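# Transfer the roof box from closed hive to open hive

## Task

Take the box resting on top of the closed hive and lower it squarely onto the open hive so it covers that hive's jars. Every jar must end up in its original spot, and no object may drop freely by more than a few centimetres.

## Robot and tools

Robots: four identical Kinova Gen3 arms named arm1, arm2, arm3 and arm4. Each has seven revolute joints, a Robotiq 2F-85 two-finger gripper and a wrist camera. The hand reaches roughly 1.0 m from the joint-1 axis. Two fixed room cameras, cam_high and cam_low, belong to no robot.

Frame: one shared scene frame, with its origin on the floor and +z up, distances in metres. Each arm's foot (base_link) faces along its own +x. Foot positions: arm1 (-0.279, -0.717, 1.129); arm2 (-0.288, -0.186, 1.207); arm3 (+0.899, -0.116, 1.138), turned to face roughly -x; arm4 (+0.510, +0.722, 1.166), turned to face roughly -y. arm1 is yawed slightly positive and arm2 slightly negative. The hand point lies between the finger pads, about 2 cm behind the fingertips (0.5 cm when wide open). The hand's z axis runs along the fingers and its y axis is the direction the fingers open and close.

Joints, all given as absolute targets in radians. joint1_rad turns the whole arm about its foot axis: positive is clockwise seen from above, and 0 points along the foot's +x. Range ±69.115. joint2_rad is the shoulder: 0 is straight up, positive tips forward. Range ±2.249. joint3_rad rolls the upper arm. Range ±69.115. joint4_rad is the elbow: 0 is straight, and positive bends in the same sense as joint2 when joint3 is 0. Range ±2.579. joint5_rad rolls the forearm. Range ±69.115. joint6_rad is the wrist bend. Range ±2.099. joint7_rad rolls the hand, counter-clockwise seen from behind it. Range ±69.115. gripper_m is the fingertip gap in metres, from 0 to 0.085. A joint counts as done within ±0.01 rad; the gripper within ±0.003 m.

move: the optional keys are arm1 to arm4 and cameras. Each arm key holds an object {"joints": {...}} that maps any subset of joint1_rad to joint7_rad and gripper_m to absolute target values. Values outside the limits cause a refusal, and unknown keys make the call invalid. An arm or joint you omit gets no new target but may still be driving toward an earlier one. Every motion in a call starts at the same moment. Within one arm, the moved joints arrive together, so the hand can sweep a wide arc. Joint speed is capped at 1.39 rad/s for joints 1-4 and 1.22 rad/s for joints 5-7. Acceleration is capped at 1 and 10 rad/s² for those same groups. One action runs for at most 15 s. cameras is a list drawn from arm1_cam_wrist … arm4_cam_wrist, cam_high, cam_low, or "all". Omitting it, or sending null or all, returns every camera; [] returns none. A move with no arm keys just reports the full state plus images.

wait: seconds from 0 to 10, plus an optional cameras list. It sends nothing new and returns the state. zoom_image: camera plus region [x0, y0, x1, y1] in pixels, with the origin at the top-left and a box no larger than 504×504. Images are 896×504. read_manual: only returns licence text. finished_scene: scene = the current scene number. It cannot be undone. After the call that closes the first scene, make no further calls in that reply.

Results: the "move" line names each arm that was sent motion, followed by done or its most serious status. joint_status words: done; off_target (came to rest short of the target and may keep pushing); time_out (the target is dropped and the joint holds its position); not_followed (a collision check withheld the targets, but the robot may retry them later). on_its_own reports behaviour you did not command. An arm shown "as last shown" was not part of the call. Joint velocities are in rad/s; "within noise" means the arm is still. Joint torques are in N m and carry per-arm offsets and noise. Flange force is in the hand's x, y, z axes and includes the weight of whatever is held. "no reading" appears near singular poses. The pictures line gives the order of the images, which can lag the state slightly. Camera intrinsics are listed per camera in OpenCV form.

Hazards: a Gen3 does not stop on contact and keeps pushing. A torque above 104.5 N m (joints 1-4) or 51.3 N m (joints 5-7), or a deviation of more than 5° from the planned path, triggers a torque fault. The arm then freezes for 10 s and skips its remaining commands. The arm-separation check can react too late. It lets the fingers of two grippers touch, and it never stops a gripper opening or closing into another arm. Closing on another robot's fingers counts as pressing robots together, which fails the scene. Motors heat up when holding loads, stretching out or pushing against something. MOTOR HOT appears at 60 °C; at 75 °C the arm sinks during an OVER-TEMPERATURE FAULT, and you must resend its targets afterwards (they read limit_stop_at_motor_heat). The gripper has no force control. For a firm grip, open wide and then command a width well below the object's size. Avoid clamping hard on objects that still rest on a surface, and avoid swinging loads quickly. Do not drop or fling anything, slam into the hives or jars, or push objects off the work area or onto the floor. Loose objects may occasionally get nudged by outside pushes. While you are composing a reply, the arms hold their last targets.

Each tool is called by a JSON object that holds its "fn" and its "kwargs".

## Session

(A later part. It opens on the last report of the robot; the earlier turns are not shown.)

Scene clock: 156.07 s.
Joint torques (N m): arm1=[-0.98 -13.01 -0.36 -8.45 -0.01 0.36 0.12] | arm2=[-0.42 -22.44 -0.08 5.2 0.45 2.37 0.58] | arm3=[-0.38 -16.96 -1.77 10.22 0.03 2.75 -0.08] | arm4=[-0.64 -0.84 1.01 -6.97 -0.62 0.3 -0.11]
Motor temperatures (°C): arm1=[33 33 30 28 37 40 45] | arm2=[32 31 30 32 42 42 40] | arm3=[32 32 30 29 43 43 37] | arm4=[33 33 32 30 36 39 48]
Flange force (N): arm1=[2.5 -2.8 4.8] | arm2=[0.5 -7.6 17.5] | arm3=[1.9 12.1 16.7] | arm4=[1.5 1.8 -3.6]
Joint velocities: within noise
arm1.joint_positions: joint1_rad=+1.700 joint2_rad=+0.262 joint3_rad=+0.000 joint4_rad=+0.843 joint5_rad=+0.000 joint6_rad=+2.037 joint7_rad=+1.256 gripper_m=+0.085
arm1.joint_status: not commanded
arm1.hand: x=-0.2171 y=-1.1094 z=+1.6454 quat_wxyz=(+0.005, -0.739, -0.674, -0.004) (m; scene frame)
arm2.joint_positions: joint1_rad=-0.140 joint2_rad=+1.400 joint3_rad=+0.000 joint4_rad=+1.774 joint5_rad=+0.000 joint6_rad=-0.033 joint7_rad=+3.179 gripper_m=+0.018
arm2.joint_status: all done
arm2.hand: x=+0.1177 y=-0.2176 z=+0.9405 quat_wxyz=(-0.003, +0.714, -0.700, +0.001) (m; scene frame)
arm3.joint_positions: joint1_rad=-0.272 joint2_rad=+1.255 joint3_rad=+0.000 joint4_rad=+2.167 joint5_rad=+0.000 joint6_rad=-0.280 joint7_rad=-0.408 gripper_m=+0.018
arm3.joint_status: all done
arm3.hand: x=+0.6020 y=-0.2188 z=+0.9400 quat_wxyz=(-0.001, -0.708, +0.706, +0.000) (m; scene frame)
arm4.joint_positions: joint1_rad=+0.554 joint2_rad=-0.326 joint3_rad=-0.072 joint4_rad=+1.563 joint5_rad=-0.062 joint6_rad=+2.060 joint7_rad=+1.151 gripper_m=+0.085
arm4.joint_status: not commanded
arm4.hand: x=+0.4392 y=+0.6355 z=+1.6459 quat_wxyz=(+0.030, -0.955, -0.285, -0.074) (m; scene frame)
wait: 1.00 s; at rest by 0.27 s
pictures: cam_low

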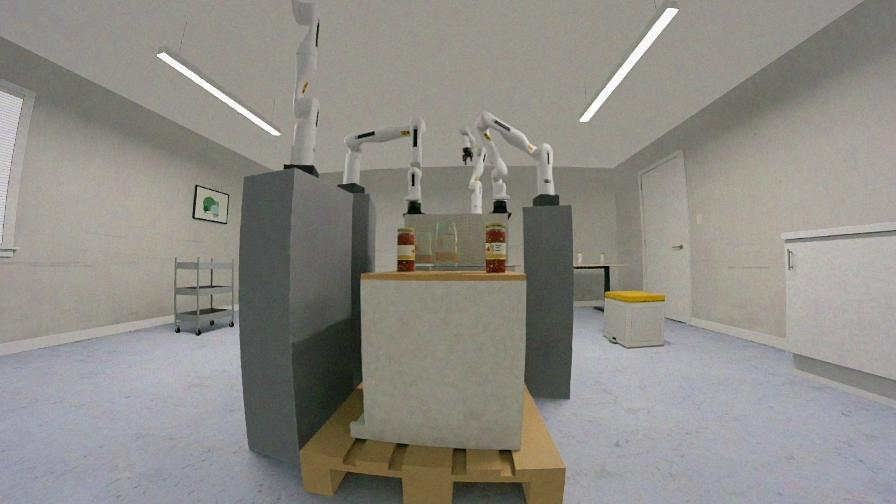

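{"fn": "move", "kwargs": {"arm2": {"joints":{"joint2_rad":1.3022,"joint4_rad":1.8431,"joint6_rad":-0.0037}}, "arm3": {"joints":{"joint2_rad":1.1417,"joint4_rad":2.2232,"joint6_rad":-0.2233}}, "cameras": []}}

{"fn": "move", "kwargs": {"arm2": {"joints":{"joint2_rad":1.1776,"joint4_rad":1.9123,"joint6_rad":0.0517}}, "arm3": {"joints":{"joint2_rad":0.9913,"joint4_rad":2.2748,"joint6_rad":-0.1245}}, "cameras": []}}

{"fn": "move", "kwargs": {"arm2": {"joints":{"joint2_rad":1.0507,"joint4_rad":1.9631,"joint6_rad":0.1278}}, "arm3": {"joints":{"joint2_rad":0.8336,"joint4_rad":2.3033,"joint6_rad":0.0047}}, "cameras": []}}

{"fn": "move", "kwargs": {"arm2": {"joints":{"joint2_rad":0.9233,"joint4_rad":1.9940,"joint6_rad":0.2243}}, "arm3": {"joints":{"joint2_rad":0.6740,"joint4_rad":2.3066,"joint6_rad":0.1610}}, "cameras": []}}

{"fn": "wait", "kwargs": {"seconds": 0.5, "cameras": ["cam_low","cam_high"]}}

{"fn": "zoom_image", "kwargs": {"camera": "cam_low", "region": [340, 130, 560, 295]}}

{"fn": "zoom_image", "kwargs": {"camera": "cam_high", "region": [300, 160, 540, 460]}}

Scene clock: 174.23 s.
Joint torques (N m): arm1=[-1.11 -13.04 -0.31 -8.48 0.05 0.27 0.17] | arm2=[-0.43 -23.7 -0.01 3.41 0.43 1.79 0.55] | arm3=[-0.28 -17.72 -1.22 8.35 -0.16 2.28 -0.08] | arm4=[-0.79 -0.75 0.99 -7.01 -0.65 0.34 -0.13]
Motor temperatures (°C): arm1=[33 33 30 28 37 40 45] | arm2=[32 31 30 32 42 42 40] | arm3=[32 33 30 29 43 43 37] | arm4=[33 33 32 30 36 39 48]
Flange force (N): arm1=[2.4 -2.9 4.5] | arm2=[0.3 -5.1 17.6] | arm3=[1.5 10.0 16.3] | arm4=[1.6 1.5 -3.2]
move: arm2 done; arm3 done
Joint velocities: within noise
arm1, arm4: as last shown
arm2.joint_positions: joint1_rad=-0.140 joint2_rad=+1.302 joint3_rad=+0.000 joint4_rad=+1.843 joint5_rad=+0.000 joint6_rad=-0.004 joint7_rad=+3.179 gripper_m=+0.018
arm2.joint_status: all done
arm2.hand: x=+0.1178 y=-0.2176 z=+0.9806 quat_wxyz=(-0.003, +0.714, -0.700, +0.002) (m; scene frame)
arm3.joint_positions: joint1_rad=-0.272 joint2_rad=+1.142 joint3_rad=+0.000 joint4_rad=+2.223 joint5_rad=+0.000 joint6_rad=-0.223 joint7_rad=-0.408 gripper_m=+0.018
arm3.joint_status: all done
arm3.hand: x=+0.6020 y=-0.2188 z=+0.9800 quat_wxyz=(-0.001, -0.708, +0.706, +0.000) (m; scene frame)
pictures: none
No camera images: "cameras" was empty.

Scene clock: 175.33 s.
Joint torques (N m): arm1=[-1.04 -13.01 -0.34 -8.46 0.06 0.28 0.16] | arm2=[-0.45 -24.91 -0.11 0.7 0.42 1 0.49] | arm3=[0.21 -18.44 -0.46 5.55 -0.38 1.5 -0.08] | arm4=[-0.76 -0.79 1.14 -7.04 -0.63 0.33 -0.11]
Motor temperatures (°C): arm1=[33 33 30 28 37 40 45] | arm2=[32 31 30 32 42 42 40] | arm3=[32 33 30 29 43 43 37] | arm4=[33 33 32 30 36 39 48]
Flange force (N): arm1=[2.5 -2.8 4.5] | arm2=[0.1 -1.6 17.5] | arm3=[2.1 7.3 15.9] | arm4=[1.7 2.1 -3.2]
move: arm2 done; arm3 done
Joint velocities: within noise
arm1, arm4: as last shown
arm2.joint_positions: joint1_rad=-0.140 joint2_rad=+1.178 joint3_rad=+0.000 joint4_rad=+1.912 joint5_rad=+0.000 joint6_rad=+0.052 joint7_rad=+3.179 gripper_m=+0.018
arm2.joint_status: all done
arm2.hand: x=+0.1179 y=-0.2177 z=+1.0306 quat_wxyz=(-0.003, +0.714, -0.700, +0.002) (m; scene frame)
arm3.joint_positions: joint1_rad=-0.272 joint2_rad=+0.991 joint3_rad=+0.000 joint4_rad=+2.275 joint5_rad=+0.000 joint6_rad=-0.124 joint7_rad=-0.408 gripper_m=+0.018
arm3.joint_status: all done
arm3.hand: x=+0.6020 y=-0.2187 z=+1.0300 quat_wxyz=(-0.001, -0.708, +0.706, +0.000) (m; scene frame)
pictures: none
No camera images: "cameras" was empty.

Scene clock: 176.43 s.
Joint torques (N m): arm1=[-1.04 -13 -0.34 -8.49 0.03 0.31 0.12] | arm2=[-0.45 -25.4 -0.11 -1.66 0.38 0.46 0.48] | arm3=[0.52 -18.26 0.03 2.91 -0.61 1.05 -0.14] | arm4=[-0.72 -0.83 1.04 -6.94 -0.63 0.32 -0.11]
Motor temperatures (°C): arm1=[33 33 30 28 37 40 45] | arm2=[32 31 30 32 42 42 40] | arm3=[32 33 30 29 43 43 37] | arm4=[33 33 32 30 36 39 48]
Flange force (N): arm1=[2.6 -2.9 4.8] | arm2=[-0.2 0.7 17.7] | arm3=[2.5 5.6 15.0] | arm4=[1.5 1.9 -3.7]
move: arm2 done; arm3 done
Joint velocities: within noise
arm1, arm4: as last shown
arm2.joint_positions: joint1_rad=-0.140 joint2_rad=+1.051 joint3_rad=+0.000 joint4_rad=+1.963 joint5_rad=+0.000 joint6_rad=+0.128 joint7_rad=+3.179 gripper_m=+0.018
arm2.joint_status: all done
arm2.hand: x=+0.1179 y=-0.2178 z=+1.0806 quat_wxyz=(-0.003, +0.714, -0.700, +0.002) (m; scene frame)
arm3.joint_positions: joint1_rad=-0.272 joint2_rad=+0.834 joint3_rad=+0.000 joint4_rad=+2.303 joint5_rad=+0.000 joint6_rad=+0.005 joint7_rad=-0.408 gripper_m=+0.018
arm3.joint_status: all done
arm3.hand: x=+0.6021 y=-0.2187 z=+1.0800 quat_wxyz=(-0.001, -0.708, +0.706, +0.000) (m; scene frame)
pictures: none
No camera images: "cameras" was empty.

Scene clock: 177.53 s.
Joint torques (N m): arm1=[-1.08 -13 -0.4 -8.43 0.03 0.3 0.17] | arm2=[-0.4 -25.45 -0.09 -4.04 0.39 0.09 0.42] | arm3=[0.79 -17.76 0.47 0 -0.62 0.85 -0.22] | arm4=[-0.71 -0.81 1.01 -6.93 -0.58 0.34 -0.05]
Motor temperatures (°C): arm1=[33 33 30 28 37 40 45] | arm2=[32 31 29 32 42 42 40] | arm3=[32 33 30 29 43 43 37] | arm4=[33 33 32 30 36 39 48]
Flange force (N): arm1=[2.4 -2.9 4.4] | arm2=[-0.4 2.7 18.2] | arm3=[2.8 3.5 14.9] | arm4=[1.6 2.0 -3.6]
move: arm2 done; arm3 done
Joint velocities: within noise
arm1, arm4: as last shown
arm2.joint_positions: joint1_rad=-0.140 joint2_rad=+0.923 joint3_rad=+0.000 joint4_rad=+1.994 joint5_rad=+0.000 joint6_rad=+0.224 joint7_rad=+3.179 gripper_m=+0.018
arm2.joint_status: all done
arm2.hand: x=+0.1179 y=-0.2179 z=+1.1306 quat_wxyz=(-0.003, +0.714, -0.700, +0.002) (m; scene frame)
arm3.joint_positions: joint1_rad=-0.272 joint2_rad=+0.674 joint3_rad=+0.000 joint4_rad=+2.307 joint5_rad=+0.000 joint6_rad=+0.161 joint7_rad=-0.408 gripper_m=+0.018
arm3.joint_status: all done
arm3.hand: x=+0.6021 y=-0.2186 z=+1.1299 quat_wxyz=(-0.001, -0.708, +0.706, +0.000) (m; scene frame)
pictures: none
No camera images: "cameras" was empty.

Scene clock: 178.03 s.
Joint torques (N m): arm1=[-1.03 -13.01 -0.3 -8.48 0.08 0.3 0.19] | arm2=[-0.42 -25.34 -0.14 -3.84 0.37 0.2 0.45] | arm3=[0.75 -17.54 0.41 0.23 -0.73 0.87 -0.16] | arm4=[-0.62 -0.9 1.02 -6.96 -0.65 0.33 -0.12]
Motor temperatures (°C): arm1=[33 33 30 28 37 40 45] | arm2=[32 31 29 32 42 42 40] | arm3=[32 33 30 29 43 43 37] | arm4=[33 33 32 30 36 39 48]
Flange force (N): arm1=[2.6 -2.7 4.7] | arm2=[-0.4 2.3 18.2] | arm3=[2.9 4.1 14.2] | arm4=[1.3 1.8 -3.6]
Joint velocities: within noise
arm1.joint_positions: joint1_rad=+1.700 joint2_rad=+0.262 joint3_rad=+0.000 joint4_rad=+0.843 joint5_rad=+0.000 joint6_rad=+2.037 joint7_rad=+1.256 gripper_m=+0.085
arm1.joint_status: not commanded
arm1.hand: x=-0.2171 y=-1.1094 z=+1.6454 quat_wxyz=(+0.005, -0.739, -0.674, -0.004) (m; scene frame)
arm2.joint_positions: joint1_rad=-0.140 joint2_rad=+0.923 joint3_rad=+0.000 joint4_rad=+1.994 joint5_rad=+0.000 joint6_rad=+0.224 joint7_rad=+3.179 gripper_m=+0.018
arm2.joint_status: all done
arm2.hand: x=+0.1179 y=-0.2179 z=+1.1306 quat_wxyz=(-0.003, +0.714, -0.700, +0.001) (m; scene frame)
arm3.joint_positions: joint1_rad=-0.272 joint2_rad=+0.674 joint3_rad=+0.000 joint4_rad=+2.307 joint5_rad=+0.000 joint6_rad=+0.161 joint7_rad=-0.408 gripper_m=+0.018
arm3.joint_status: all done
arm3.hand: x=+0.6021 y=-0.2186 z=+1.1299 quat_wxyz=(-0.001, -0.708, +0.706, +0.000) (m; scene frame)
arm4.joint_positions: joint1_rad=+0.554 joint2_rad=-0.326 joint3_rad=-0.072 joint4_rad=+1.563 joint5_rad=-0.062 joint6_rad=+2.060 joint7_rad=+1.151 gripper_m=+0.085
arm4.joint_status: not commanded
arm4.hand: x=+0.4392 y=+0.6355 z=+1.6459 quat_wxyz=(+0.030, -0.955, -0.285, -0.074) (m; scene frame)
wait: 0.50 s; at rest by 0.27 s
pictures: cam_high, cam_low

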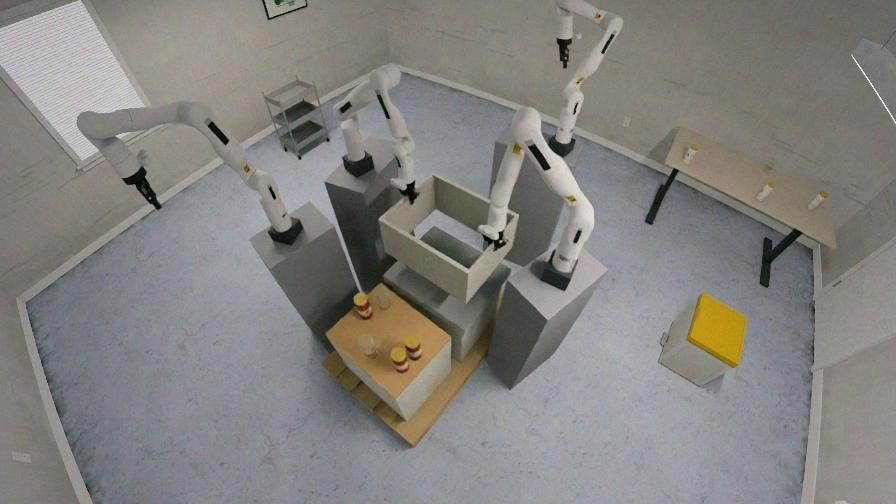

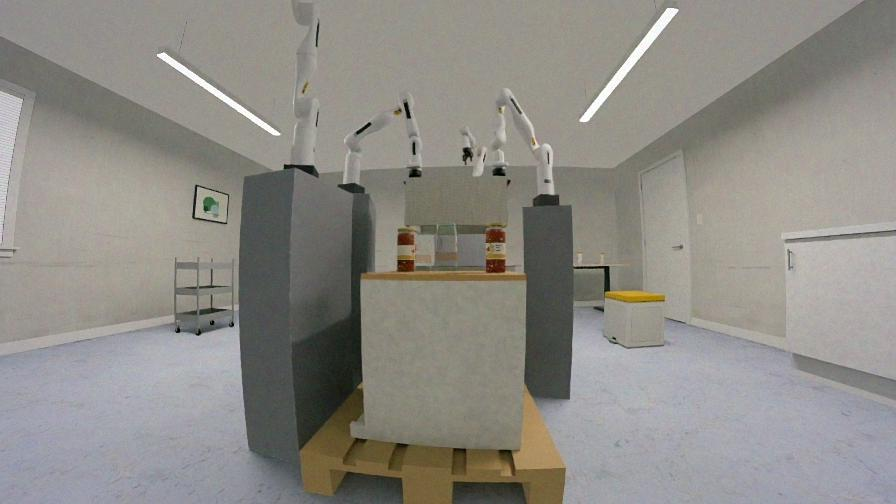

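Scaled by 2.291 from the camera's 896x504 image, which has a finer 1280x720 frame.

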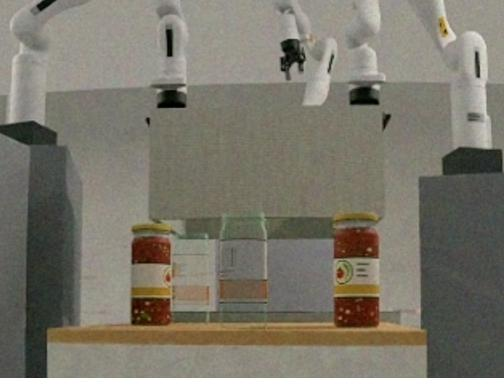

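Scaled by 1.680 from the camera's 896x504 image, which has a finer 1280x720 frame.

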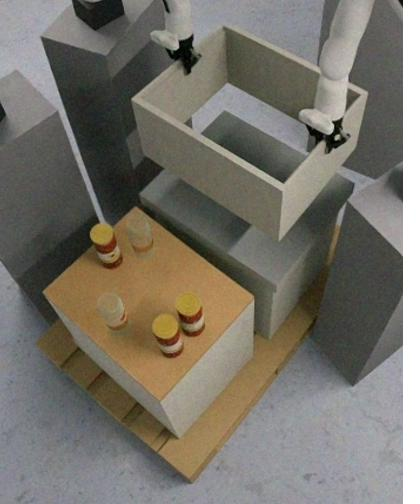

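{"fn": "move", "kwargs": {"arm1": {"joints":{"joint1_rad":0.361,"joint2_rad":0.6286,"joint3_rad":0,"joint4_rad":0.4907,"joint5_rad":0,"joint6_rad":2.0223,"joint7_rad":0.0096}}, "cameras": []}}

{"fn": "wait", "kwargs": {"seconds": 1, "cameras": ["arm1_cam_wrist"]}}

Scene clock: 200.20 s.
Joint torques (N m): arm1=[-1.19 -19.35 -0.28 -8.52 0.01 0.23 0.12] | arm2=[-0.4 -25.31 -0.09 -3.82 0.37 0.21 0.41] | arm3=[0.69 -17.59 0.43 0.21 -0.66 0.88 -0.2] | arm4=[-0.76 -0.84 1 -6.99 -0.58 0.32 -0.09]
Motor temperatures (°C): arm1=[33 33 30 28 37 40 45] | arm2=[32 32 29 32 42 42 40] | arm3=[32 33 30 29 43 43 37] | arm4=[33 33 32 30 36 39 48]
Flange force (N): arm1=no reading | arm2=[-0.4 2.3 18.2] | arm3=[2.7 4.1 14.5] | arm4=[1.5 1.9 -3.5]
move: arm1 done
Joint velocities: within noise
arm1.joint_positions: joint1_rad=+0.361 joint2_rad=+0.629 joint3_rad=+0.000 joint4_rad=+0.491 joint5_rad=+0.000 joint6_rad=+2.022 joint7_rad=+0.010 gripper_m=+0.085
arm1.joint_status: all done
arm1.hand: x=+0.2509 y=-0.7523 z=+1.5799 quat_wxyz=(+0.004, -0.707, -0.707, -0.004) (m; scene frame)
arm2, arm3, arm4: as last shown
pictures: none
No camera images: "cameras" was empty.

Scene clock: 201.20 s.
Joint torques (N m): arm1=[-1.27 -19.32 -0.24 -8.51 -0.04 0.23 0.12] | arm2=[-0.4 -25.29 -0.11 -3.8 0.37 0.23 0.44] | arm3=[0.74 -17.64 0.44 0.29 -0.65 0.86 -0.22] | arm4=[-0.63 -0.85 1.07 -6.92 -0.61 0.33 -0.15]
Motor temperatures (°C): arm1=[33 33 30 28 37 40 45] | arm2=[32 32 29 32 42 42 40] | arm3=[32 33 30 29 43 43 37] | arm4=[33 33 32 30 36 39 48]
Flange force (N): arm1=no reading | arm2=[-0.4 2.3 18.2] | arm3=[2.9 4.4 14.6] | arm4=[1.4 1.9 -3.7]
Joint velocities: within noise
arm1.joint_positions: joint1_rad=+0.361 joint2_rad=+0.629 joint3_rad=+0.000 joint4_rad=+0.491 joint5_rad=+0.000 joint6_rad=+2.022 joint7_rad=+0.010 gripper_m=+0.085
arm1.joint_status: all done
arm1.hand: x=+0.2509 y=-0.7523 z=+1.5799 quat_wxyz=(+0.004, -0.707, -0.707, -0.004) (m; scene frame)
arm2.joint_positions: joint1_rad=-0.140 joint2_rad=+0.923 joint3_rad=+0.000 joint4_rad=+1.994 joint5_rad=+0.000 joint6_rad=+0.224 joint7_rad=+3.179 gripper_m=+0.018
arm2.joint_status: not commanded
arm2.hand: x=+0.1179 y=-0.2179 z=+1.1306 quat_wxyz=(-0.003, +0.714, -0.700, +0.001) (m; scene frame)
arm3.joint_positions: joint1_rad=-0.272 joint2_rad=+0.674 joint3_rad=+0.000 joint4_rad=+2.307 joint5_rad=+0.000 joint6_rad=+0.161 joint7_rad=-0.408 gripper_m=+0.018
arm3.joint_status: not commanded
arm3.hand: x=+0.6021 y=-0.2186 z=+1.1299 quat_wxyz=(-0.001, -0.708, +0.706, +0.000) (m; scene frame)
arm4.joint_positions: joint1_rad=+0.554 joint2_rad=-0.326 joint3_rad=-0.072 joint4_rad=+1.563 joint5_rad=-0.062 joint6_rad=+2.060 joint7_rad=+1.151 gripper_m=+0.085
arm4.joint_status: not commanded
arm4.hand: x=+0.4392 y=+0.6355 z=+1.6459 quat_wxyz=(+0.030, -0.955, -0.285, -0.074) (m; scene frame)
wait: 1.00 s; at rest by 0.27 s
pictures: arm1_cam_wrist

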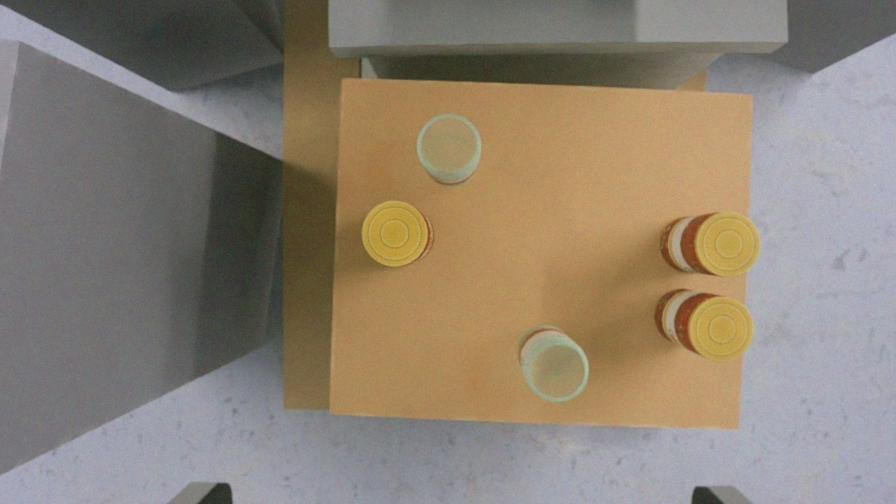

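{"fn": "move", "kwargs": {"arm2": {"joints":{"joint1_rad":0.0062,"joint2_rad":0.9281,"joint4_rad":1.9671,"joint6_rad":0.2464,"joint7_rad":3.3197}}, "arm3": {"joints":{"joint1_rad":-0.4403,"joint2_rad":0.6899,"joint4_rad":2.2189,"joint6_rad":0.2328,"joint7_rad":-0.5826}}, "cameras": []}}

{"fn": "move", "kwargs": {"arm2": {"joints":{"joint1_rad":0.1438,"joint2_rad":0.9389,"joint4_rad":1.9126,"joint6_rad":0.2901,"joint7_rad":3.4510}}, "arm3": {"joints":{"joint1_rad":-0.5779,"joint2_rad":0.7175,"joint4_rad":2.1052,"joint6_rad":0.3189,"joint7_rad":-0.7264}}, "cameras": []}}

{"fn": "move", "kwargs": {"arm2": {"joints":{"joint1_rad":0.2708,"joint2_rad":0.9573,"joint4_rad":1.8311,"joint6_rad":0.3532,"joint7_rad":3.5718}}, "arm3": {"joints":{"joint1_rad":-0.6893,"joint2_rad":0.7576,"joint4_rad":1.9658,"joint6_rad":0.4182,"joint7_rad":-0.8441}}, "cameras": []}}

{"fn": "wait", "kwargs": {"seconds": 0.5, "cameras": ["cam_high","arm1_cam_wrist","cam_low"]}}

Scene clock: 289.20 s.
Joint torques (N m): arm1=[-1.36 -19.31 -0.29 -8.56 -0.06 0.23 0.09] | arm2=[-0.61 -26.59 -0.27 -6.08 0.35 -0.69 0.43] | arm3=[1.26 -19.89 1.13 -2.49 -0.62 -0.06 -0.17] | arm4=[-0.74 -0.85 1.03 -7 -0.6 0.35 -0.11]
Motor temperatures (°C): arm1=[33 34 30 29 37 40 45] | arm2=[32 33 29 32 42 42 40] | arm3=[32 34 30 29 43 43 37] | arm4=[33 33 31 30 36 39 48]
Flange force (N): arm1=no reading | arm2=[-1.1 5.8 17.7] | arm3=[3.6 0.4 14.9] | arm4=[1.5 1.9 -3.3]
move: arm2 done; arm3 done
Joint velocities: within noise
arm1.joint_positions: joint1_rad=+0.361 joint2_rad=+0.629 joint3_rad=+0.000 joint4_rad=+0.491 joint5_rad=+0.000 joint6_rad=+2.022 joint7_rad=+0.010 gripper_m=+0.085
arm1.joint_status: not commanded
arm1.hand: x=+0.2509 y=-0.7523 z=+1.5799 quat_wxyz=(+0.004, -0.707, -0.707, -0.004) (m; scene frame)
arm2.joint_positions: joint1_rad=+0.006 joint2_rad=+0.928 joint3_rad=+0.000 joint4_rad=+1.967 joint5_rad=+0.000 joint6_rad=+0.246 joint7_rad=+3.320 gripper_m=+0.018
arm2.joint_status: all done
arm2.hand: x=+0.1168 y=-0.2781 z=+1.1305 quat_wxyz=(-0.003, +0.712, -0.702, +0.002) (m; scene frame)
arm3.joint_positions: joint1_rad=-0.440 joint2_rad=+0.690 joint3_rad=+0.000 joint4_rad=+2.219 joint5_rad=+0.000 joint6_rad=+0.233 joint7_rad=-0.583 gripper_m=+0.018
arm3.joint_status: all done
arm3.hand: x=+0.6005 y=-0.2818 z=+1.1302 quat_wxyz=(-0.001, -0.706, +0.708, +0.000) (m; scene frame)
arm4: as last shown
pictures: none
No camera images: "cameras" was empty.

Scene clock: 290.27 s.
Joint torques (N m): arm1=[-1.27 -19.34 -0.3 -8.51 0.01 0.22 0.15] | arm2=[-0.17 -26.9 0.01 -5.72 0.24 -0.28 0.28] | arm3=[1.14 -21.11 1.01 -2.4 -0.69 0.5 -0.23] | arm4=[-0.74 -0.79 1.11 -7.01 -0.62 0.35 -0.1]
Motor temperatures (°C): arm1=[33 34 30 29 37 40 45] | arm2=[32 33 29 32 42 42 40] | arm3=[32 34 30 29 43 43 37] | arm4=[33 33 31 30 36 39 48]
Flange force (N): arm1=no reading | arm2=[-1.9 3.7 17.7] | arm3=[4.5 2.2 15.1] | arm4=[1.6 2.1 -3.2]
move: arm2 done; arm3 done
Joint velocities: within noise
arm1.joint_positions: joint1_rad=+0.361 joint2_rad=+0.629 joint3_rad=+0.000 joint4_rad=+0.491 joint5_rad=+0.000 joint6_rad=+2.022 joint7_rad=+0.010 gripper_m=+0.085
arm1.joint_status: not commanded
arm1.hand: x=+0.2509 y=-0.7523 z=+1.5799 quat_wxyz=(+0.004, -0.707, -0.707, -0.004) (m; scene frame)
arm2.joint_positions: joint1_rad=+0.144 joint2_rad=+0.939 joint3_rad=+0.000 joint4_rad=+1.912 joint5_rad=+0.000 joint6_rad=+0.290 joint7_rad=+3.451 gripper_m=+0.018
arm2.joint_status: all done
arm2.hand: x=+0.1156 y=-0.3373 z=+1.1304 quat_wxyz=(-0.003, +0.710, -0.705, +0.002) (m; scene frame)
arm3.joint_positions: joint1_rad=-0.578 joint2_rad=+0.717 joint3_rad=+0.000 joint4_rad=+2.105 joint5_rad=+0.000 joint6_rad=+0.319 joint7_rad=-0.726 gripper_m=+0.018
arm3.joint_status: all done
arm3.hand: x=+0.5997 y=-0.3441 z=+1.1301 quat_wxyz=(-0.001, -0.703, +0.711, +0.000) (m; scene frame)
arm4: as last shown
pictures: none
No camera images: "cameras" was empty.

Scene clock: 291.33 s.
Joint torques (N m): arm1=[-1.25 -19.32 -0.25 -8.48 0.01 0.25 0.17] | arm2=[-0.12 -27.9 0.25 -6.24 0.35 -0.18 0.35] | arm3=[0.98 -23.28 0.69 -3.6 -0.84 0.59 -0.31] | arm4=[-0.7 -0.84 1 -7.01 -0.57 0.3 -0.1]
Motor temperatures (°C): arm1=[33 34 30 29 37 40 45] | arm2=[32 33 29 32 42 42 40] | arm3=[32 34 30 29 43 43 37] | arm4=[33 33 31 30 36 39 48]
Flange force (N): arm1=no reading | arm2=[-2.3 2.7 17.7] | arm3=[4.5 2.4 15.6] | arm4=[1.5 1.8 -3.5]
move: arm2 done; arm3 done
Joint velocities: within noise
arm1.joint_positions: joint1_rad=+0.361 joint2_rad=+0.629 joint3_rad=+0.000 joint4_rad=+0.491 joint5_rad=+0.000 joint6_rad=+2.022 joint7_rad=+0.010 gripper_m=+0.085
arm1.joint_status: not commanded
arm1.hand: x=+0.2509 y=-0.7523 z=+1.5799 quat_wxyz=(+0.004, -0.707, -0.707, -0.004) (m; scene frame)
arm2.joint_positions: joint1_rad=+0.271 joint2_rad=+0.957 joint3_rad=+0.000 joint4_rad=+1.831 joint5_rad=+0.000 joint6_rad=+0.353 joint7_rad=+3.572 gripper_m=+0.018
arm2.joint_status: all done
arm2.hand: x=+0.1143 y=-0.3968 z=+1.1303 quat_wxyz=(-0.003, +0.707, -0.707, +0.002) (m; scene frame)
arm3.joint_positions: joint1_rad=-0.689 joint2_rad=+0.758 joint3_rad=+0.000 joint4_rad=+1.966 joint5_rad=+0.000 joint6_rad=+0.418 joint7_rad=-0.844 gripper_m=+0.018
arm3.joint_status: all done
arm3.hand: x=+0.5987 y=-0.4066 z=+1.1301 quat_wxyz=(-0.001, -0.701, +0.713, +0.000) (m; scene frame)
arm4: as last shown
pictures: none
No camera images: "cameras" was empty.

Scene clock: 291.83 s.
Joint torques (N m): arm1=[-1.22 -19.28 -0.27 -8.65 0.01 0.23 0.15] | arm2=[-0.05 -27.92 0.44 -6.3 0.4 -0.2 0.33] | arm3=[0.85 -23.41 0.66 -3.77 -0.95 0.47 -0.34] | arm4=[-0.69 -0.83 1.08 -7.09 -0.62 0.31 -0.13]
Motor temperatures (°C): arm1=[33 34 30 29 37 40 45] | arm2=[32 33 29 32 42 42 40] | arm3=[32 34 30 29 43 43 37] | arm4=[33 33 31 30 36 39 48]
Flange force (N): arm1=no reading | arm2=[-2.4 2.8 17.6] | arm3=[4.1 2.6 15.6] | arm4=[1.6 1.9 -3.1]
Joint velocities: within noise
arm1.joint_positions: joint1_rad=+0.361 joint2_rad=+0.629 joint3_rad=+0.000 joint4_rad=+0.491 joint5_rad=+0.000 joint6_rad=+2.022 joint7_rad=+0.010 gripper_m=+0.085
arm1.joint_status: not commanded
arm1.hand: x=+0.2509 y=-0.7523 z=+1.5799 quat_wxyz=(+0.004, -0.707, -0.707, -0.004) (m; scene frame)
arm2.joint_positions: joint1_rad=+0.271 joint2_rad=+0.957 joint3_rad=+0.000 joint4_rad=+1.831 joint5_rad=+0.000 joint6_rad=+0.353 joint7_rad=+3.572 gripper_m=+0.018
arm2.joint_status: all done
arm2.hand: x=+0.1143 y=-0.3968 z=+1.1302 quat_wxyz=(-0.003, +0.707, -0.707, +0.001) (m; scene frame)
arm3.joint_positions: joint1_rad=-0.689 joint2_rad=+0.758 joint3_rad=+0.000 joint4_rad=+1.966 joint5_rad=+0.000 joint6_rad=+0.418 joint7_rad=-0.844 gripper_m=+0.018
arm3.joint_status: all done
arm3.hand: x=+0.5988 y=-0.4066 z=+1.1301 quat_wxyz=(-0.001, -0.701, +0.713, +0.000) (m; scene frame)
arm4.joint_positions: joint1_rad=+0.554 joint2_rad=-0.326 joint3_rad=-0.072 joint4_rad=+1.563 joint5_rad=-0.062 joint6_rad=+2.060 joint7_rad=+1.151 gripper_m=+0.085
arm4.joint_status: not commanded
arm4.hand: x=+0.4392 y=+0.6355 z=+1.6459 quat_wxyz=(+0.030, -0.955, -0.285, -0.074) (m; scene frame)
wait: 0.50 s; at rest by 0.27 s
pictures: arm1_cam_wrist, cam_high, cam_low

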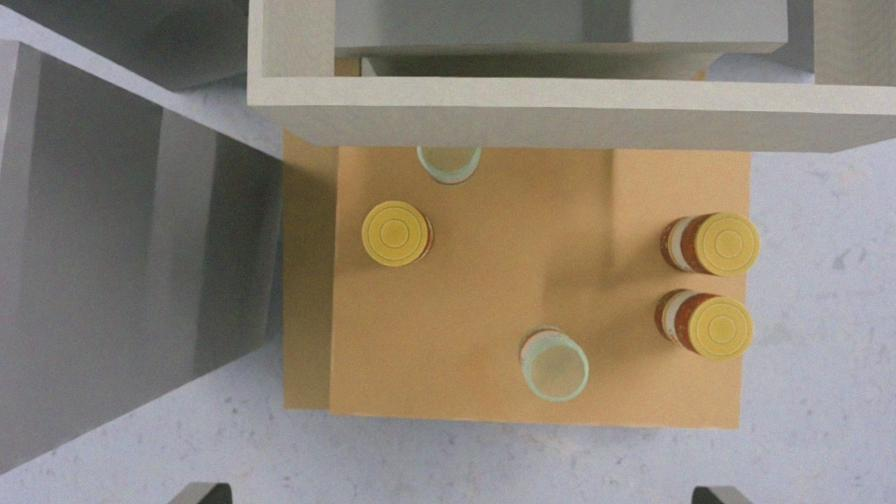

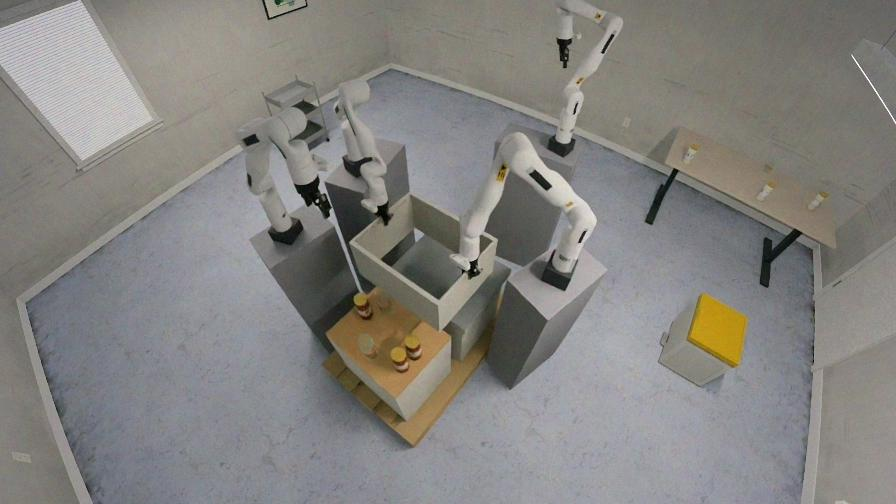

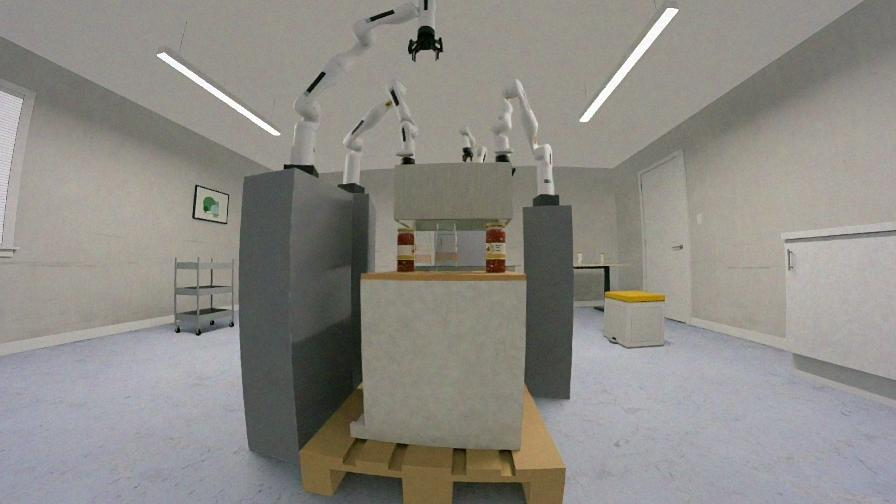

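{"fn": "move", "kwargs": {"arm2": {"joints":{"joint1_rad":0.3858,"joint2_rad":0.9850,"joint4_rad":1.7233,"joint6_rad":0.4333,"joint7_rad":3.6805}}, "arm3": {"joints":{"joint1_rad":-0.7788,"joint2_rad":0.8110,"joint4_rad":1.8011,"joint6_rad":0.5295,"joint7_rad":-0.9398}}, "cameras": []}}

{"fn": "move", "kwargs": {"arm2": {"joints":{"joint1_rad":0.4860,"joint2_rad":1.0229,"joint4_rad":1.5923,"joint6_rad":0.5264,"joint7_rad":3.7744}}, "arm3": {"joints":{"joint1_rad":-0.8515,"joint2_rad":0.8764,"joint4_rad":1.6173,"joint6_rad":0.6479,"joint7_rad":-1.0188}}, "cameras": []}}

{"fn": "move", "kwargs": {"arm2": {"joints":{"joint1_rad":0.5735,"joint2_rad":1.0746,"joint4_rad":1.4312,"joint6_rad":0.6358,"joint7_rad":3.8557}}, "arm3": {"joints":{"joint1_rad":-0.9102,"joint2_rad":0.9604,"joint4_rad":1.3976,"joint6_rad":0.7836,"joint7_rad":-1.0837}}, "cameras": []}}

{"fn": "wait", "kwargs": {"seconds": 0.5, "cameras": ["cam_high","arm1_cam_wrist"]}}

Scene clock: 310.27 s.
Joint torques (N m): arm1=[-1.29 -19.25 -0.27 -8.61 0 0.3 0.14] | arm2=[-0.42 -29.89 -0.23 -8.51 0.22 -0.71 0.28] | arm3=[1.76 -26.22 1.63 -5.45 -0.63 0.25 -0.36] | arm4=[-0.71 -0.75 1.03 -7 -0.62 0.35 -0.08]
Motor temperatures (°C): arm1=[33 34 30 29 37 40 45] | arm2=[32 33 29 32 42 42 40] | arm3=[32 34 30 29 43 43 37] | arm4=[33 33 31 30 36 39 48]
Flange force (N): arm1=no reading | arm2=[-3.4 5.0 17.3] | arm3=[5.6 0.8 16.1] | arm4=[1.7 1.9 -3.3]
move: arm2 done; arm3 done
Joint velocities: within noise
arm1.joint_positions: joint1_rad=+0.361 joint2_rad=+0.629 joint3_rad=+0.000 joint4_rad=+0.491 joint5_rad=+0.000 joint6_rad=+2.022 joint7_rad=+0.010 gripper_m=+0.085
arm1.joint_status: not commanded
arm1.hand: x=+0.2509 y=-0.7523 z=+1.5799 quat_wxyz=(+0.004, -0.707, -0.707, -0.004) (m; scene frame)
arm2.joint_positions: joint1_rad=+0.386 joint2_rad=+0.985 joint3_rad=+0.000 joint4_rad=+1.723 joint5_rad=+0.000 joint6_rad=+0.433 joint7_rad=+3.680 gripper_m=+0.018
arm2.joint_status: all done
arm2.hand: x=+0.1129 y=-0.4570 z=+1.1302 quat_wxyz=(-0.003, +0.705, -0.709, +0.002) (m; scene frame)
arm3.joint_positions: joint1_rad=-0.779 joint2_rad=+0.811 joint3_rad=+0.000 joint4_rad=+1.801 joint5_rad=+0.000 joint6_rad=+0.530 joint7_rad=-0.940 gripper_m=+0.018
arm3.joint_status: all done
arm3.hand: x=+0.5973 y=-0.4696 z=+1.1302 quat_wxyz=(-0.001, -0.699, +0.715, +0.000) (m; scene frame)
arm4: as last shown
pictures: none
No camera images: "cameras" was empty.

Scene clock: 311.43 s.
Joint torques (N m): arm1=[-1.22 -19.29 -0.3 -8.54 0 0.3 0.17] | arm2=[1.5 -30.4 1.96 -7.43 0.66 0.38 0.22] | arm3=[-0.39 -28.13 -0.54 -5.3 -1.42 1.08 -0.6] | arm4=[-0.64 -0.86 1.06 -7.02 -0.6 0.34 -0.09]
Motor temperatures (°C): arm1=[33 34 30 29 37 40 45] | arm2=[32 33 29 32 42 42 40] | arm3=[32 34 30 29 43 43 37] | arm4=[33 33 31 30 36 39 48]
Flange force (N): arm1=no reading | arm2=[-4.1 -0.6 17.4] | arm3=[5.8 6.4 16.4] | arm4=[1.5 2.0 -3.3]
move: arm2 done; arm3 done
Joint velocities: within noise
arm1.joint_positions: joint1_rad=+0.361 joint2_rad=+0.629 joint3_rad=+0.000 joint4_rad=+0.491 joint5_rad=+0.000 joint6_rad=+2.022 joint7_rad=+0.010 gripper_m=+0.085
arm1.joint_status: not commanded
arm1.hand: x=+0.2509 y=-0.7523 z=+1.5799 quat_wxyz=(+0.004, -0.707, -0.707, -0.004) (m; scene frame)
arm2.joint_positions: joint1_rad=+0.486 joint2_rad=+1.023 joint3_rad=+0.000 joint4_rad=+1.592 joint5_rad=+0.000 joint6_rad=+0.526 joint7_rad=+3.774 gripper_m=+0.018
arm2.joint_status: all done
arm2.hand: x=+0.1114 y=-0.5163 z=+1.1302 quat_wxyz=(-0.003, +0.703, -0.711, +0.002) (m; scene frame)
arm3.joint_positions: joint1_rad=-0.851 joint2_rad=+0.876 joint3_rad=+0.000 joint4_rad=+1.617 joint5_rad=+0.000 joint6_rad=+0.648 joint7_rad=-1.019 gripper_m=+0.018
arm3.joint_status: all done
arm3.hand: x=+0.5967 y=-0.5317 z=+1.1304 quat_wxyz=(-0.001, -0.697, +0.717, +0.000) (m; scene frame)
arm4: as last shown
pictures: none
No camera images: "cameras" was empty.

Scene clock: 312.70 s.
Joint torques (N m): arm1=[-1.27 -19.28 -0.22 -8.52 -0.01 0.26 0.12] | arm2=[-0.46 -33.78 -0.27 -11.14 0.19 -0.78 0.3] | arm3=[1.74 -31.82 1.52 -8.39 -0.46 0.14 -0.41] | arm4=[-0.65 -0.72 1.04 -7.02 -0.61 0.27 -0.13]
Motor temperatures (°C): arm1=[33 34 30 29 37 40 45] | arm2=[32 33 29 32 42 42 40] | arm3=[32 34 30 29 43 43 37] | arm4=[33 33 31 30 36 39 48]
Flange force (N): arm1=no reading | arm2=[-4.9 5.1 17.3] | arm3=[6.4 1.1 16.3] | arm4=[1.8 1.7 -3.4]
move: arm2 done; arm3 done
Joint velocities: within noise
arm1.joint_positions: joint1_rad=+0.361 joint2_rad=+0.629 joint3_rad=+0.000 joint4_rad=+0.491 joint5_rad=+0.000 joint6_rad=+2.022 joint7_rad=+0.010 gripper_m=+0.085
arm1.joint_status: not commanded
arm1.hand: x=+0.2509 y=-0.7523 z=+1.5799 quat_wxyz=(+0.004, -0.707, -0.707, -0.004) (m; scene frame)
arm2.joint_positions: joint1_rad=+0.574 joint2_rad=+1.075 joint3_rad=+0.000 joint4_rad=+1.431 joint5_rad=+0.000 joint6_rad=+0.636 joint7_rad=+3.856 gripper_m=+0.018
arm2.joint_status: all done
arm2.hand: x=+0.1104 y=-0.5764 z=+1.1301 quat_wxyz=(-0.003, +0.701, -0.713, +0.001) (m; scene frame)
arm3.joint_positions: joint1_rad=-0.910 joint2_rad=+0.960 joint3_rad=+0.000 joint4_rad=+1.398 joint5_rad=+0.000 joint6_rad=+0.784 joint7_rad=-1.084 gripper_m=+0.018
arm3.joint_status: all done
arm3.hand: x=+0.5948 y=-0.5952 z=+1.1303 quat_wxyz=(-0.001, -0.695, +0.719, +0.000) (m; scene frame)
arm4: as last shown
pictures: none
No camera images: "cameras" was empty.

Scene clock: 313.20 s.
Joint torques (N m): arm1=[-1.29 -19.34 -0.25 -8.57 -0.04 0.23 0.14] | arm2=[-0.43 -33.75 -0.19 -11.13 0.23 -0.81 0.31] | arm3=[1.66 -31.81 1.51 -8.5 -0.51 0.17 -0.41] | arm4=[-0.69 -0.85 1.02 -6.96 -0.59 0.26 -0.08]
Motor temperatures (°C): arm1=[33 34 30 29 37 40 45] | arm2=[32 33 29 32 42 42 40] | arm3=[32 34 30 29 43 43 37] | arm4=[33 33 31 30 36 39 48]
Flange force (N): arm1=no reading | arm2=[-4.9 5.0 17.1] | arm3=[5.8 0.9 16.4] | arm4=[1.6 1.9 -3.8]
Joint velocities: within noise
arm1.joint_positions: joint1_rad=+0.361 joint2_rad=+0.629 joint3_rad=+0.000 joint4_rad=+0.491 joint5_rad=+0.000 joint6_rad=+2.022 joint7_rad=+0.010 gripper_m=+0.085
arm1.joint_status: not commanded
arm1.hand: x=+0.2509 y=-0.7523 z=+1.5799 quat_wxyz=(+0.004, -0.707, -0.707, -0.004) (m; scene frame)
arm2.joint_positions: joint1_rad=+0.574 joint2_rad=+1.075 joint3_rad=+0.000 joint4_rad=+1.431 joint5_rad=+0.000 joint6_rad=+0.636 joint7_rad=+3.856 gripper_m=+0.018
arm2.joint_status: all done
arm2.hand: x=+0.1104 y=-0.5763 z=+1.1300 quat_wxyz=(-0.003, +0.701, -0.713, +0.001) (m; scene frame)
arm3.joint_positions: joint1_rad=-0.910 joint2_rad=+0.960 joint3_rad=+0.000 joint4_rad=+1.398 joint5_rad=+0.000 joint6_rad=+0.784 joint7_rad=-1.084 gripper_m=+0.018
arm3.joint_status: all done
arm3.hand: x=+0.5949 y=-0.5953 z=+1.1303 quat_wxyz=(-0.001, -0.695, +0.719, +0.000) (m; scene frame)
arm4.joint_positions: joint1_rad=+0.554 joint2_rad=-0.326 joint3_rad=-0.072 joint4_rad=+1.563 joint5_rad=-0.062 joint6_rad=+2.060 joint7_rad=+1.151 gripper_m=+0.085
arm4.joint_status: not commanded
arm4.hand: x=+0.4392 y=+0.6355 z=+1.6459 quat_wxyz=(+0.030, -0.955, -0.285, -0.074) (m; scene frame)
wait: 0.50 s; at rest by 0.27 s
pictures: arm1_cam_wrist, cam_high

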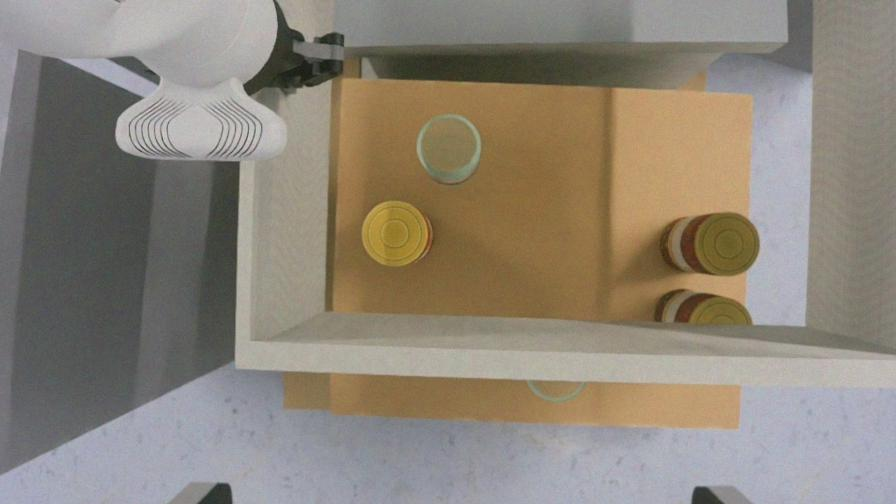

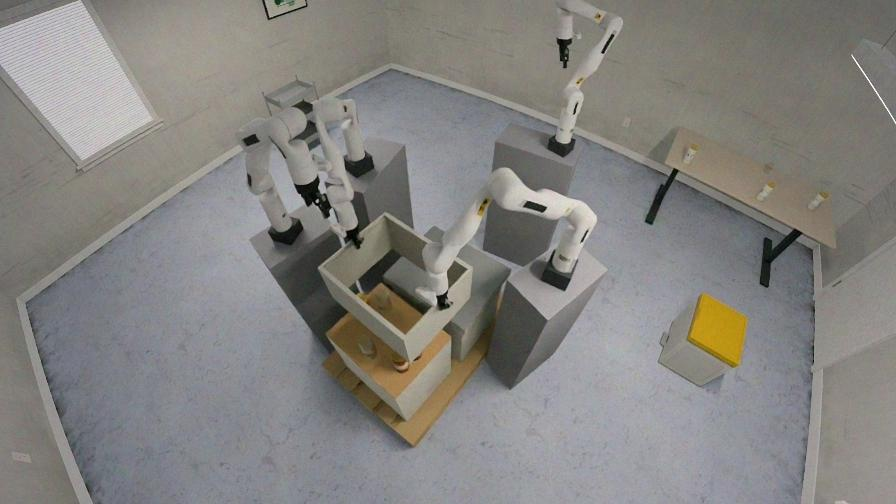

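{"fn": "move", "kwargs": {"arm2": {"joints":{"joint1_rad":0.6568,"joint2_rad":1.1400,"joint4_rad":1.2445,"joint6_rad":0.7571,"joint7_rad":3.9370}}, "arm3": {"joints":{"joint1_rad":-0.9525,"joint2_rad":1.0685,"joint4_rad":1.1278,"joint6_rad":0.9453,"joint7_rad":-1.1280}}, "cameras": ["arm1_cam_wrist"]}}

{"fn": "move", "kwargs": {"arm2": {"joints":{"joint1_rad":0.7299,"joint2_rad":1.2280,"joint4_rad":1.0087,"joint6_rad":0.9049,"joint7_rad":4.0081}}, "arm3": {"joints":{"joint1_rad":-0.9883,"joint2_rad":1.2166,"joint4_rad":0.7717,"joint6_rad":1.1533,"joint7_rad":-1.1658}}, "cameras": []}}

{"fn": "wait", "kwargs": {"seconds": 0.5, "cameras": ["cam_high","arm1_cam_wrist","cam_low"]}}

{"fn": "zoom_image", "kwargs": {"camera": "cam_low", "region": [330, 130, 560, 302]}}

Scene clock: 339.47 s.
Joint torques (N m): arm1=[-1.2 -19.34 -0.28 -8.59 -0.06 0.24 0.13] | arm2=[-1.49 -36.28 -1.26 -13.23 -0.19 -1.14 0.34] | arm3=[3.06 -35.08 2.61 -10.24 0.13 -0.04 -0.47] | arm4=[-0.65 -0.83 1.06 -6.94 -0.62 0.32 -0.12]
Motor temperatures (°C): arm1=[33 34 30 29 37 40 45] | arm2=[32 34 29 32 42 42 40] | arm3=[32 35 30 29 43 43 37] | arm4=[33 33 31 30 36 39 48]
Flange force (N): arm1=no reading | arm2=[-6.1 7.7 17.0] | arm3=[7.5 -0.7 16.4] | arm4=[1.5 1.9 -3.6]
move: arm2 done; arm3 done
Joint velocities: within noise
arm1.joint_positions: joint1_rad=+0.361 joint2_rad=+0.629 joint3_rad=+0.000 joint4_rad=+0.491 joint5_rad=+0.000 joint6_rad=+2.022 joint7_rad=+0.010 gripper_m=+0.085
arm1.joint_status: not commanded
arm1.hand: x=+0.2509 y=-0.7523 z=+1.5799 quat_wxyz=(+0.004, -0.707, -0.707, -0.004) (m; scene frame)
arm2.joint_positions: joint1_rad=+0.657 joint2_rad=+1.140 joint3_rad=+0.000 joint4_rad=+1.244 joint5_rad=+0.000 joint6_rad=+0.757 joint7_rad=+3.937 gripper_m=+0.018
arm2.joint_status: all done
arm2.hand: x=+0.1050 y=-0.6383 z=+1.1298 quat_wxyz=(-0.003, +0.700, -0.714, +0.002) (m; scene frame)
arm3.joint_positions: joint1_rad=-0.952 joint2_rad=+1.069 joint3_rad=+0.000 joint4_rad=+1.128 joint5_rad=+0.000 joint6_rad=+0.945 joint7_rad=-1.128 gripper_m=+0.018
arm3.joint_status: all done
arm3.hand: x=+0.5891 y=-0.6582 z=+1.1304 quat_wxyz=(-0.001, -0.694, +0.720, +0.000) (m; scene frame)
arm4: as last shown
pictures: arm1_cam_wrist

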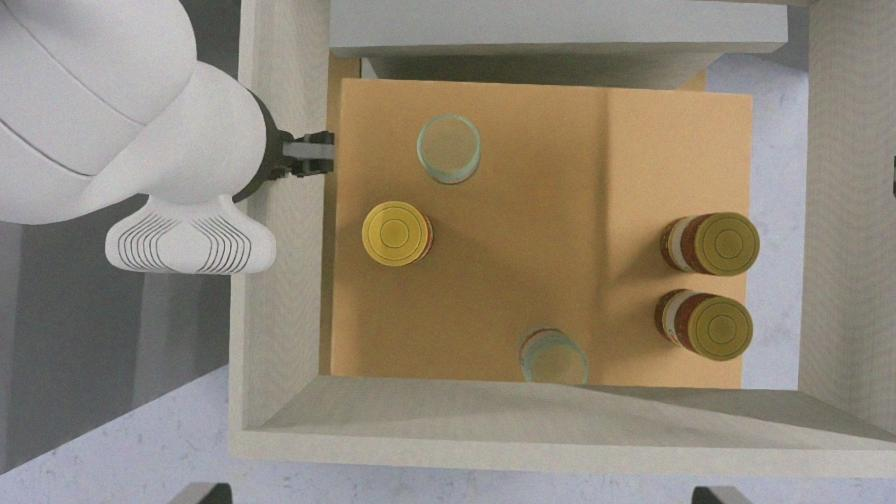

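Scene clock: 340.97 s.
Joint torques (N m): arm1=[-1.27 -19.34 -0.28 -8.57 0.02 0.26 0.18] | arm2=[-1.52 -38.67 -1.21 -14.62 -0.3 -1.14 0.32] | arm3=[3 -38.33 2.26 -11.76 0.25 -0.07 -0.44] | arm4=[-0.6 -0.81 1.08 -6.97 -0.58 0.35 -0.12]
Motor temperatures (°C): arm1=[33 34 30 29 37 40 45] | arm2=[32 34 29 32 42 42 40] | arm3=[32 35 30 29 43 43 37] | arm4=[33 33 31 30 36 39 48]
Flange force (N): arm1=no reading | arm2=[-7.9 8.3 17.0] | arm3=[9.8 0.5 16.5] | arm4=[1.6 2.0 -3.4]
move: arm2 done; arm3 done
Joint velocities: within noise
arm1.joint_positions: joint1_rad=+0.361 joint2_rad=+0.629 joint3_rad=+0.000 joint4_rad=+0.491 joint5_rad=+0.000 joint6_rad=+2.022 joint7_rad=+0.010 gripper_m=+0.085
arm1.joint_status: not commanded
arm1.hand: x=+0.2509 y=-0.7523 z=+1.5799 quat_wxyz=(+0.004, -0.707, -0.707, -0.004) (m; scene frame)
arm2.joint_positions: joint1_rad=+0.730 joint2_rad=+1.228 joint3_rad=+0.000 joint4_rad=+1.009 joint5_rad=+0.000 joint6_rad=+0.905 joint7_rad=+4.008 gripper_m=+0.018
arm2.joint_status: all done
arm2.hand: x=+0.0994 y=-0.7008 z=+1.1297 quat_wxyz=(-0.003, +0.699, -0.715, +0.001) (m; scene frame)
arm3.joint_positions: joint1_rad=-0.988 joint2_rad=+1.217 joint3_rad=+0.000 joint4_rad=+0.772 joint5_rad=+0.000 joint6_rad=+1.153 joint7_rad=-1.166 gripper_m=+0.018
arm3.joint_status: all done
arm3.hand: x=+0.5836 y=-0.7217 z=+1.1305 quat_wxyz=(-0.001, -0.693, +0.721, +0.000) (m; scene frame)
arm4: as last shown
pictures: none
No camera images: "cameras" was empty.

Scene clock: 341.47 s.
Joint torques (N m): arm1=[-1.29 -19.31 -0.25 -8.56 -0.03 0.21 0.13] | arm2=[-1.61 -38.76 -1.22 -14.66 -0.3 -1.18 0.36] | arm3=[3.04 -38.29 2.24 -11.72 0.24 -0.11 -0.43] | arm4=[-0.73 -0.9 1.03 -6.9 -0.62 0.29 -0.09]
Motor temperatures (°C): arm1=[33 34 30 29 37 40 45] | arm2=[32 34 29 32 42 42 40] | arm3=[32 35 30 29 43 43 37] | arm4=[33 33 31 30 36 39 48]
Flange force (N): arm1=no reading | arm2=[-7.8 8.2 17.1] | arm3=[10.2 0.6 16.4] | arm4=[1.4 1.9 -4.0]
Joint velocities: within noise
arm1.joint_positions: joint1_rad=+0.361 joint2_rad=+0.629 joint3_rad=+0.000 joint4_rad=+0.491 joint5_rad=+0.000 joint6_rad=+2.022 joint7_rad=+0.010 gripper_m=+0.085
arm1.joint_status: not commanded
arm1.hand: x=+0.2509 y=-0.7523 z=+1.5799 quat_wxyz=(+0.004, -0.707, -0.707, -0.004) (m; scene frame)
arm2.joint_positions: joint1_rad=+0.730 joint2_rad=+1.228 joint3_rad=+0.000 joint4_rad=+1.009 joint5_rad=+0.000 joint6_rad=+0.905 joint7_rad=+4.008 gripper_m=+0.018
arm2.joint_status: all done
arm2.hand: x=+0.0994 y=-0.7008 z=+1.1296 quat_wxyz=(-0.003, +0.699, -0.715, +0.001) (m; scene frame)
arm3.joint_positions: joint1_rad=-0.988 joint2_rad=+1.217 joint3_rad=+0.000 joint4_rad=+0.772 joint5_rad=+0.000 joint6_rad=+1.153 joint7_rad=-1.166 gripper_m=+0.018
arm3.joint_status: all done
arm3.hand: x=+0.5836 y=-0.7217 z=+1.1305 quat_wxyz=(-0.001, -0.693, +0.721, +0.000) (m; scene frame)
arm4.joint_positions: joint1_rad=+0.554 joint2_rad=-0.326 joint3_rad=-0.072 joint4_rad=+1.563 joint5_rad=-0.062 joint6_rad=+2.060 joint7_rad=+1.151 gripper_m=+0.085
arm4.joint_status: not commanded
arm4.hand: x=+0.4392 y=+0.6355 z=+1.6459 quat_wxyz=(+0.030, -0.955, -0.285, -0.074) (m; scene frame)
wait: 0.50 s; at rest by 0.27 s
pictures: arm1_cam_wrist, cam_high, cam_low

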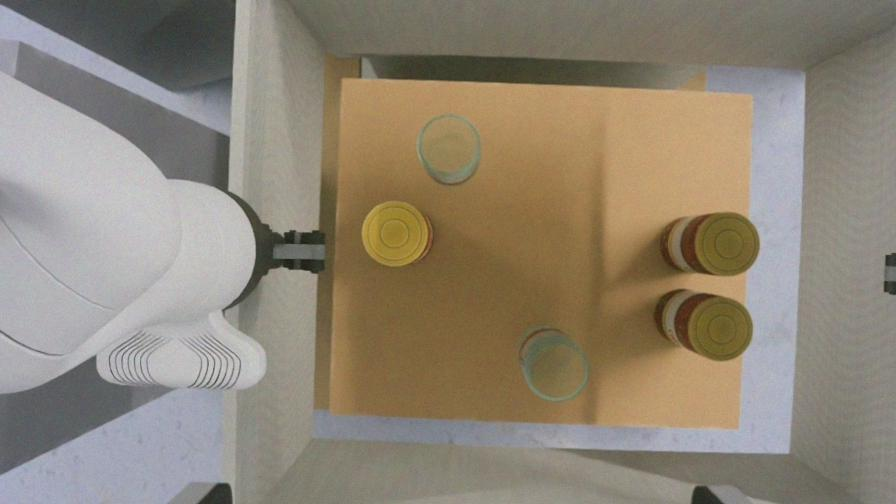

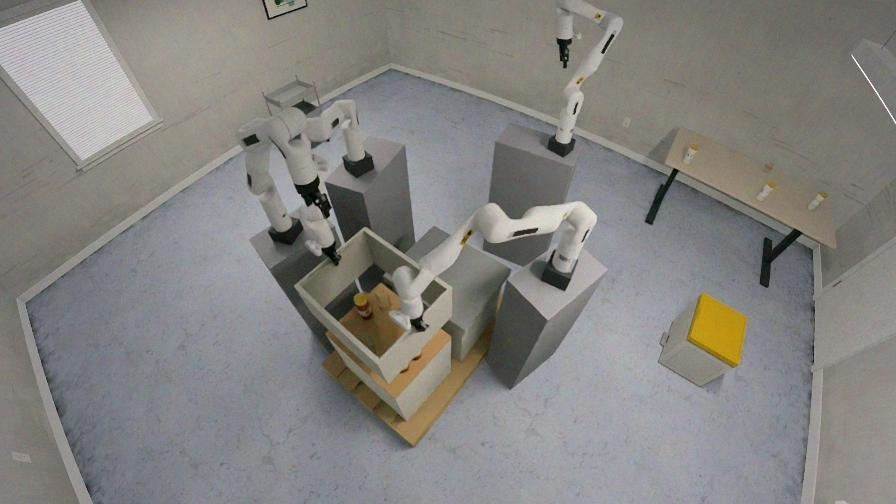

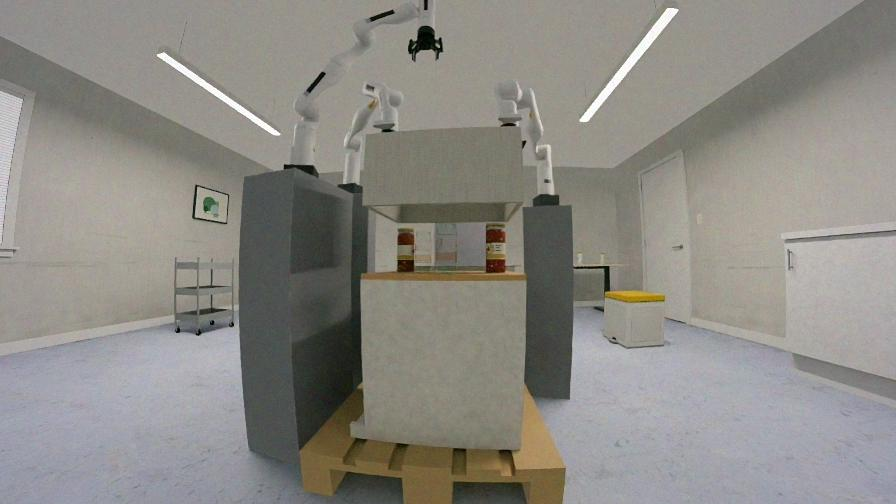

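Scaled by 2.191 from the camera's 896x504 image, which has a finer 1280x720 frame.

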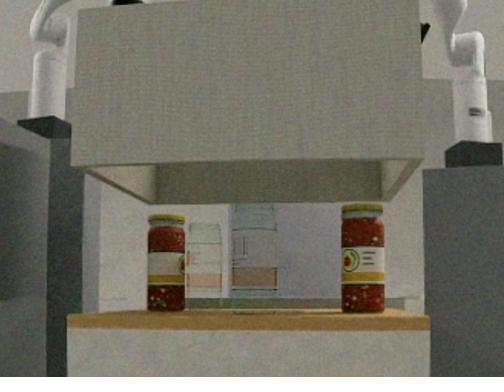

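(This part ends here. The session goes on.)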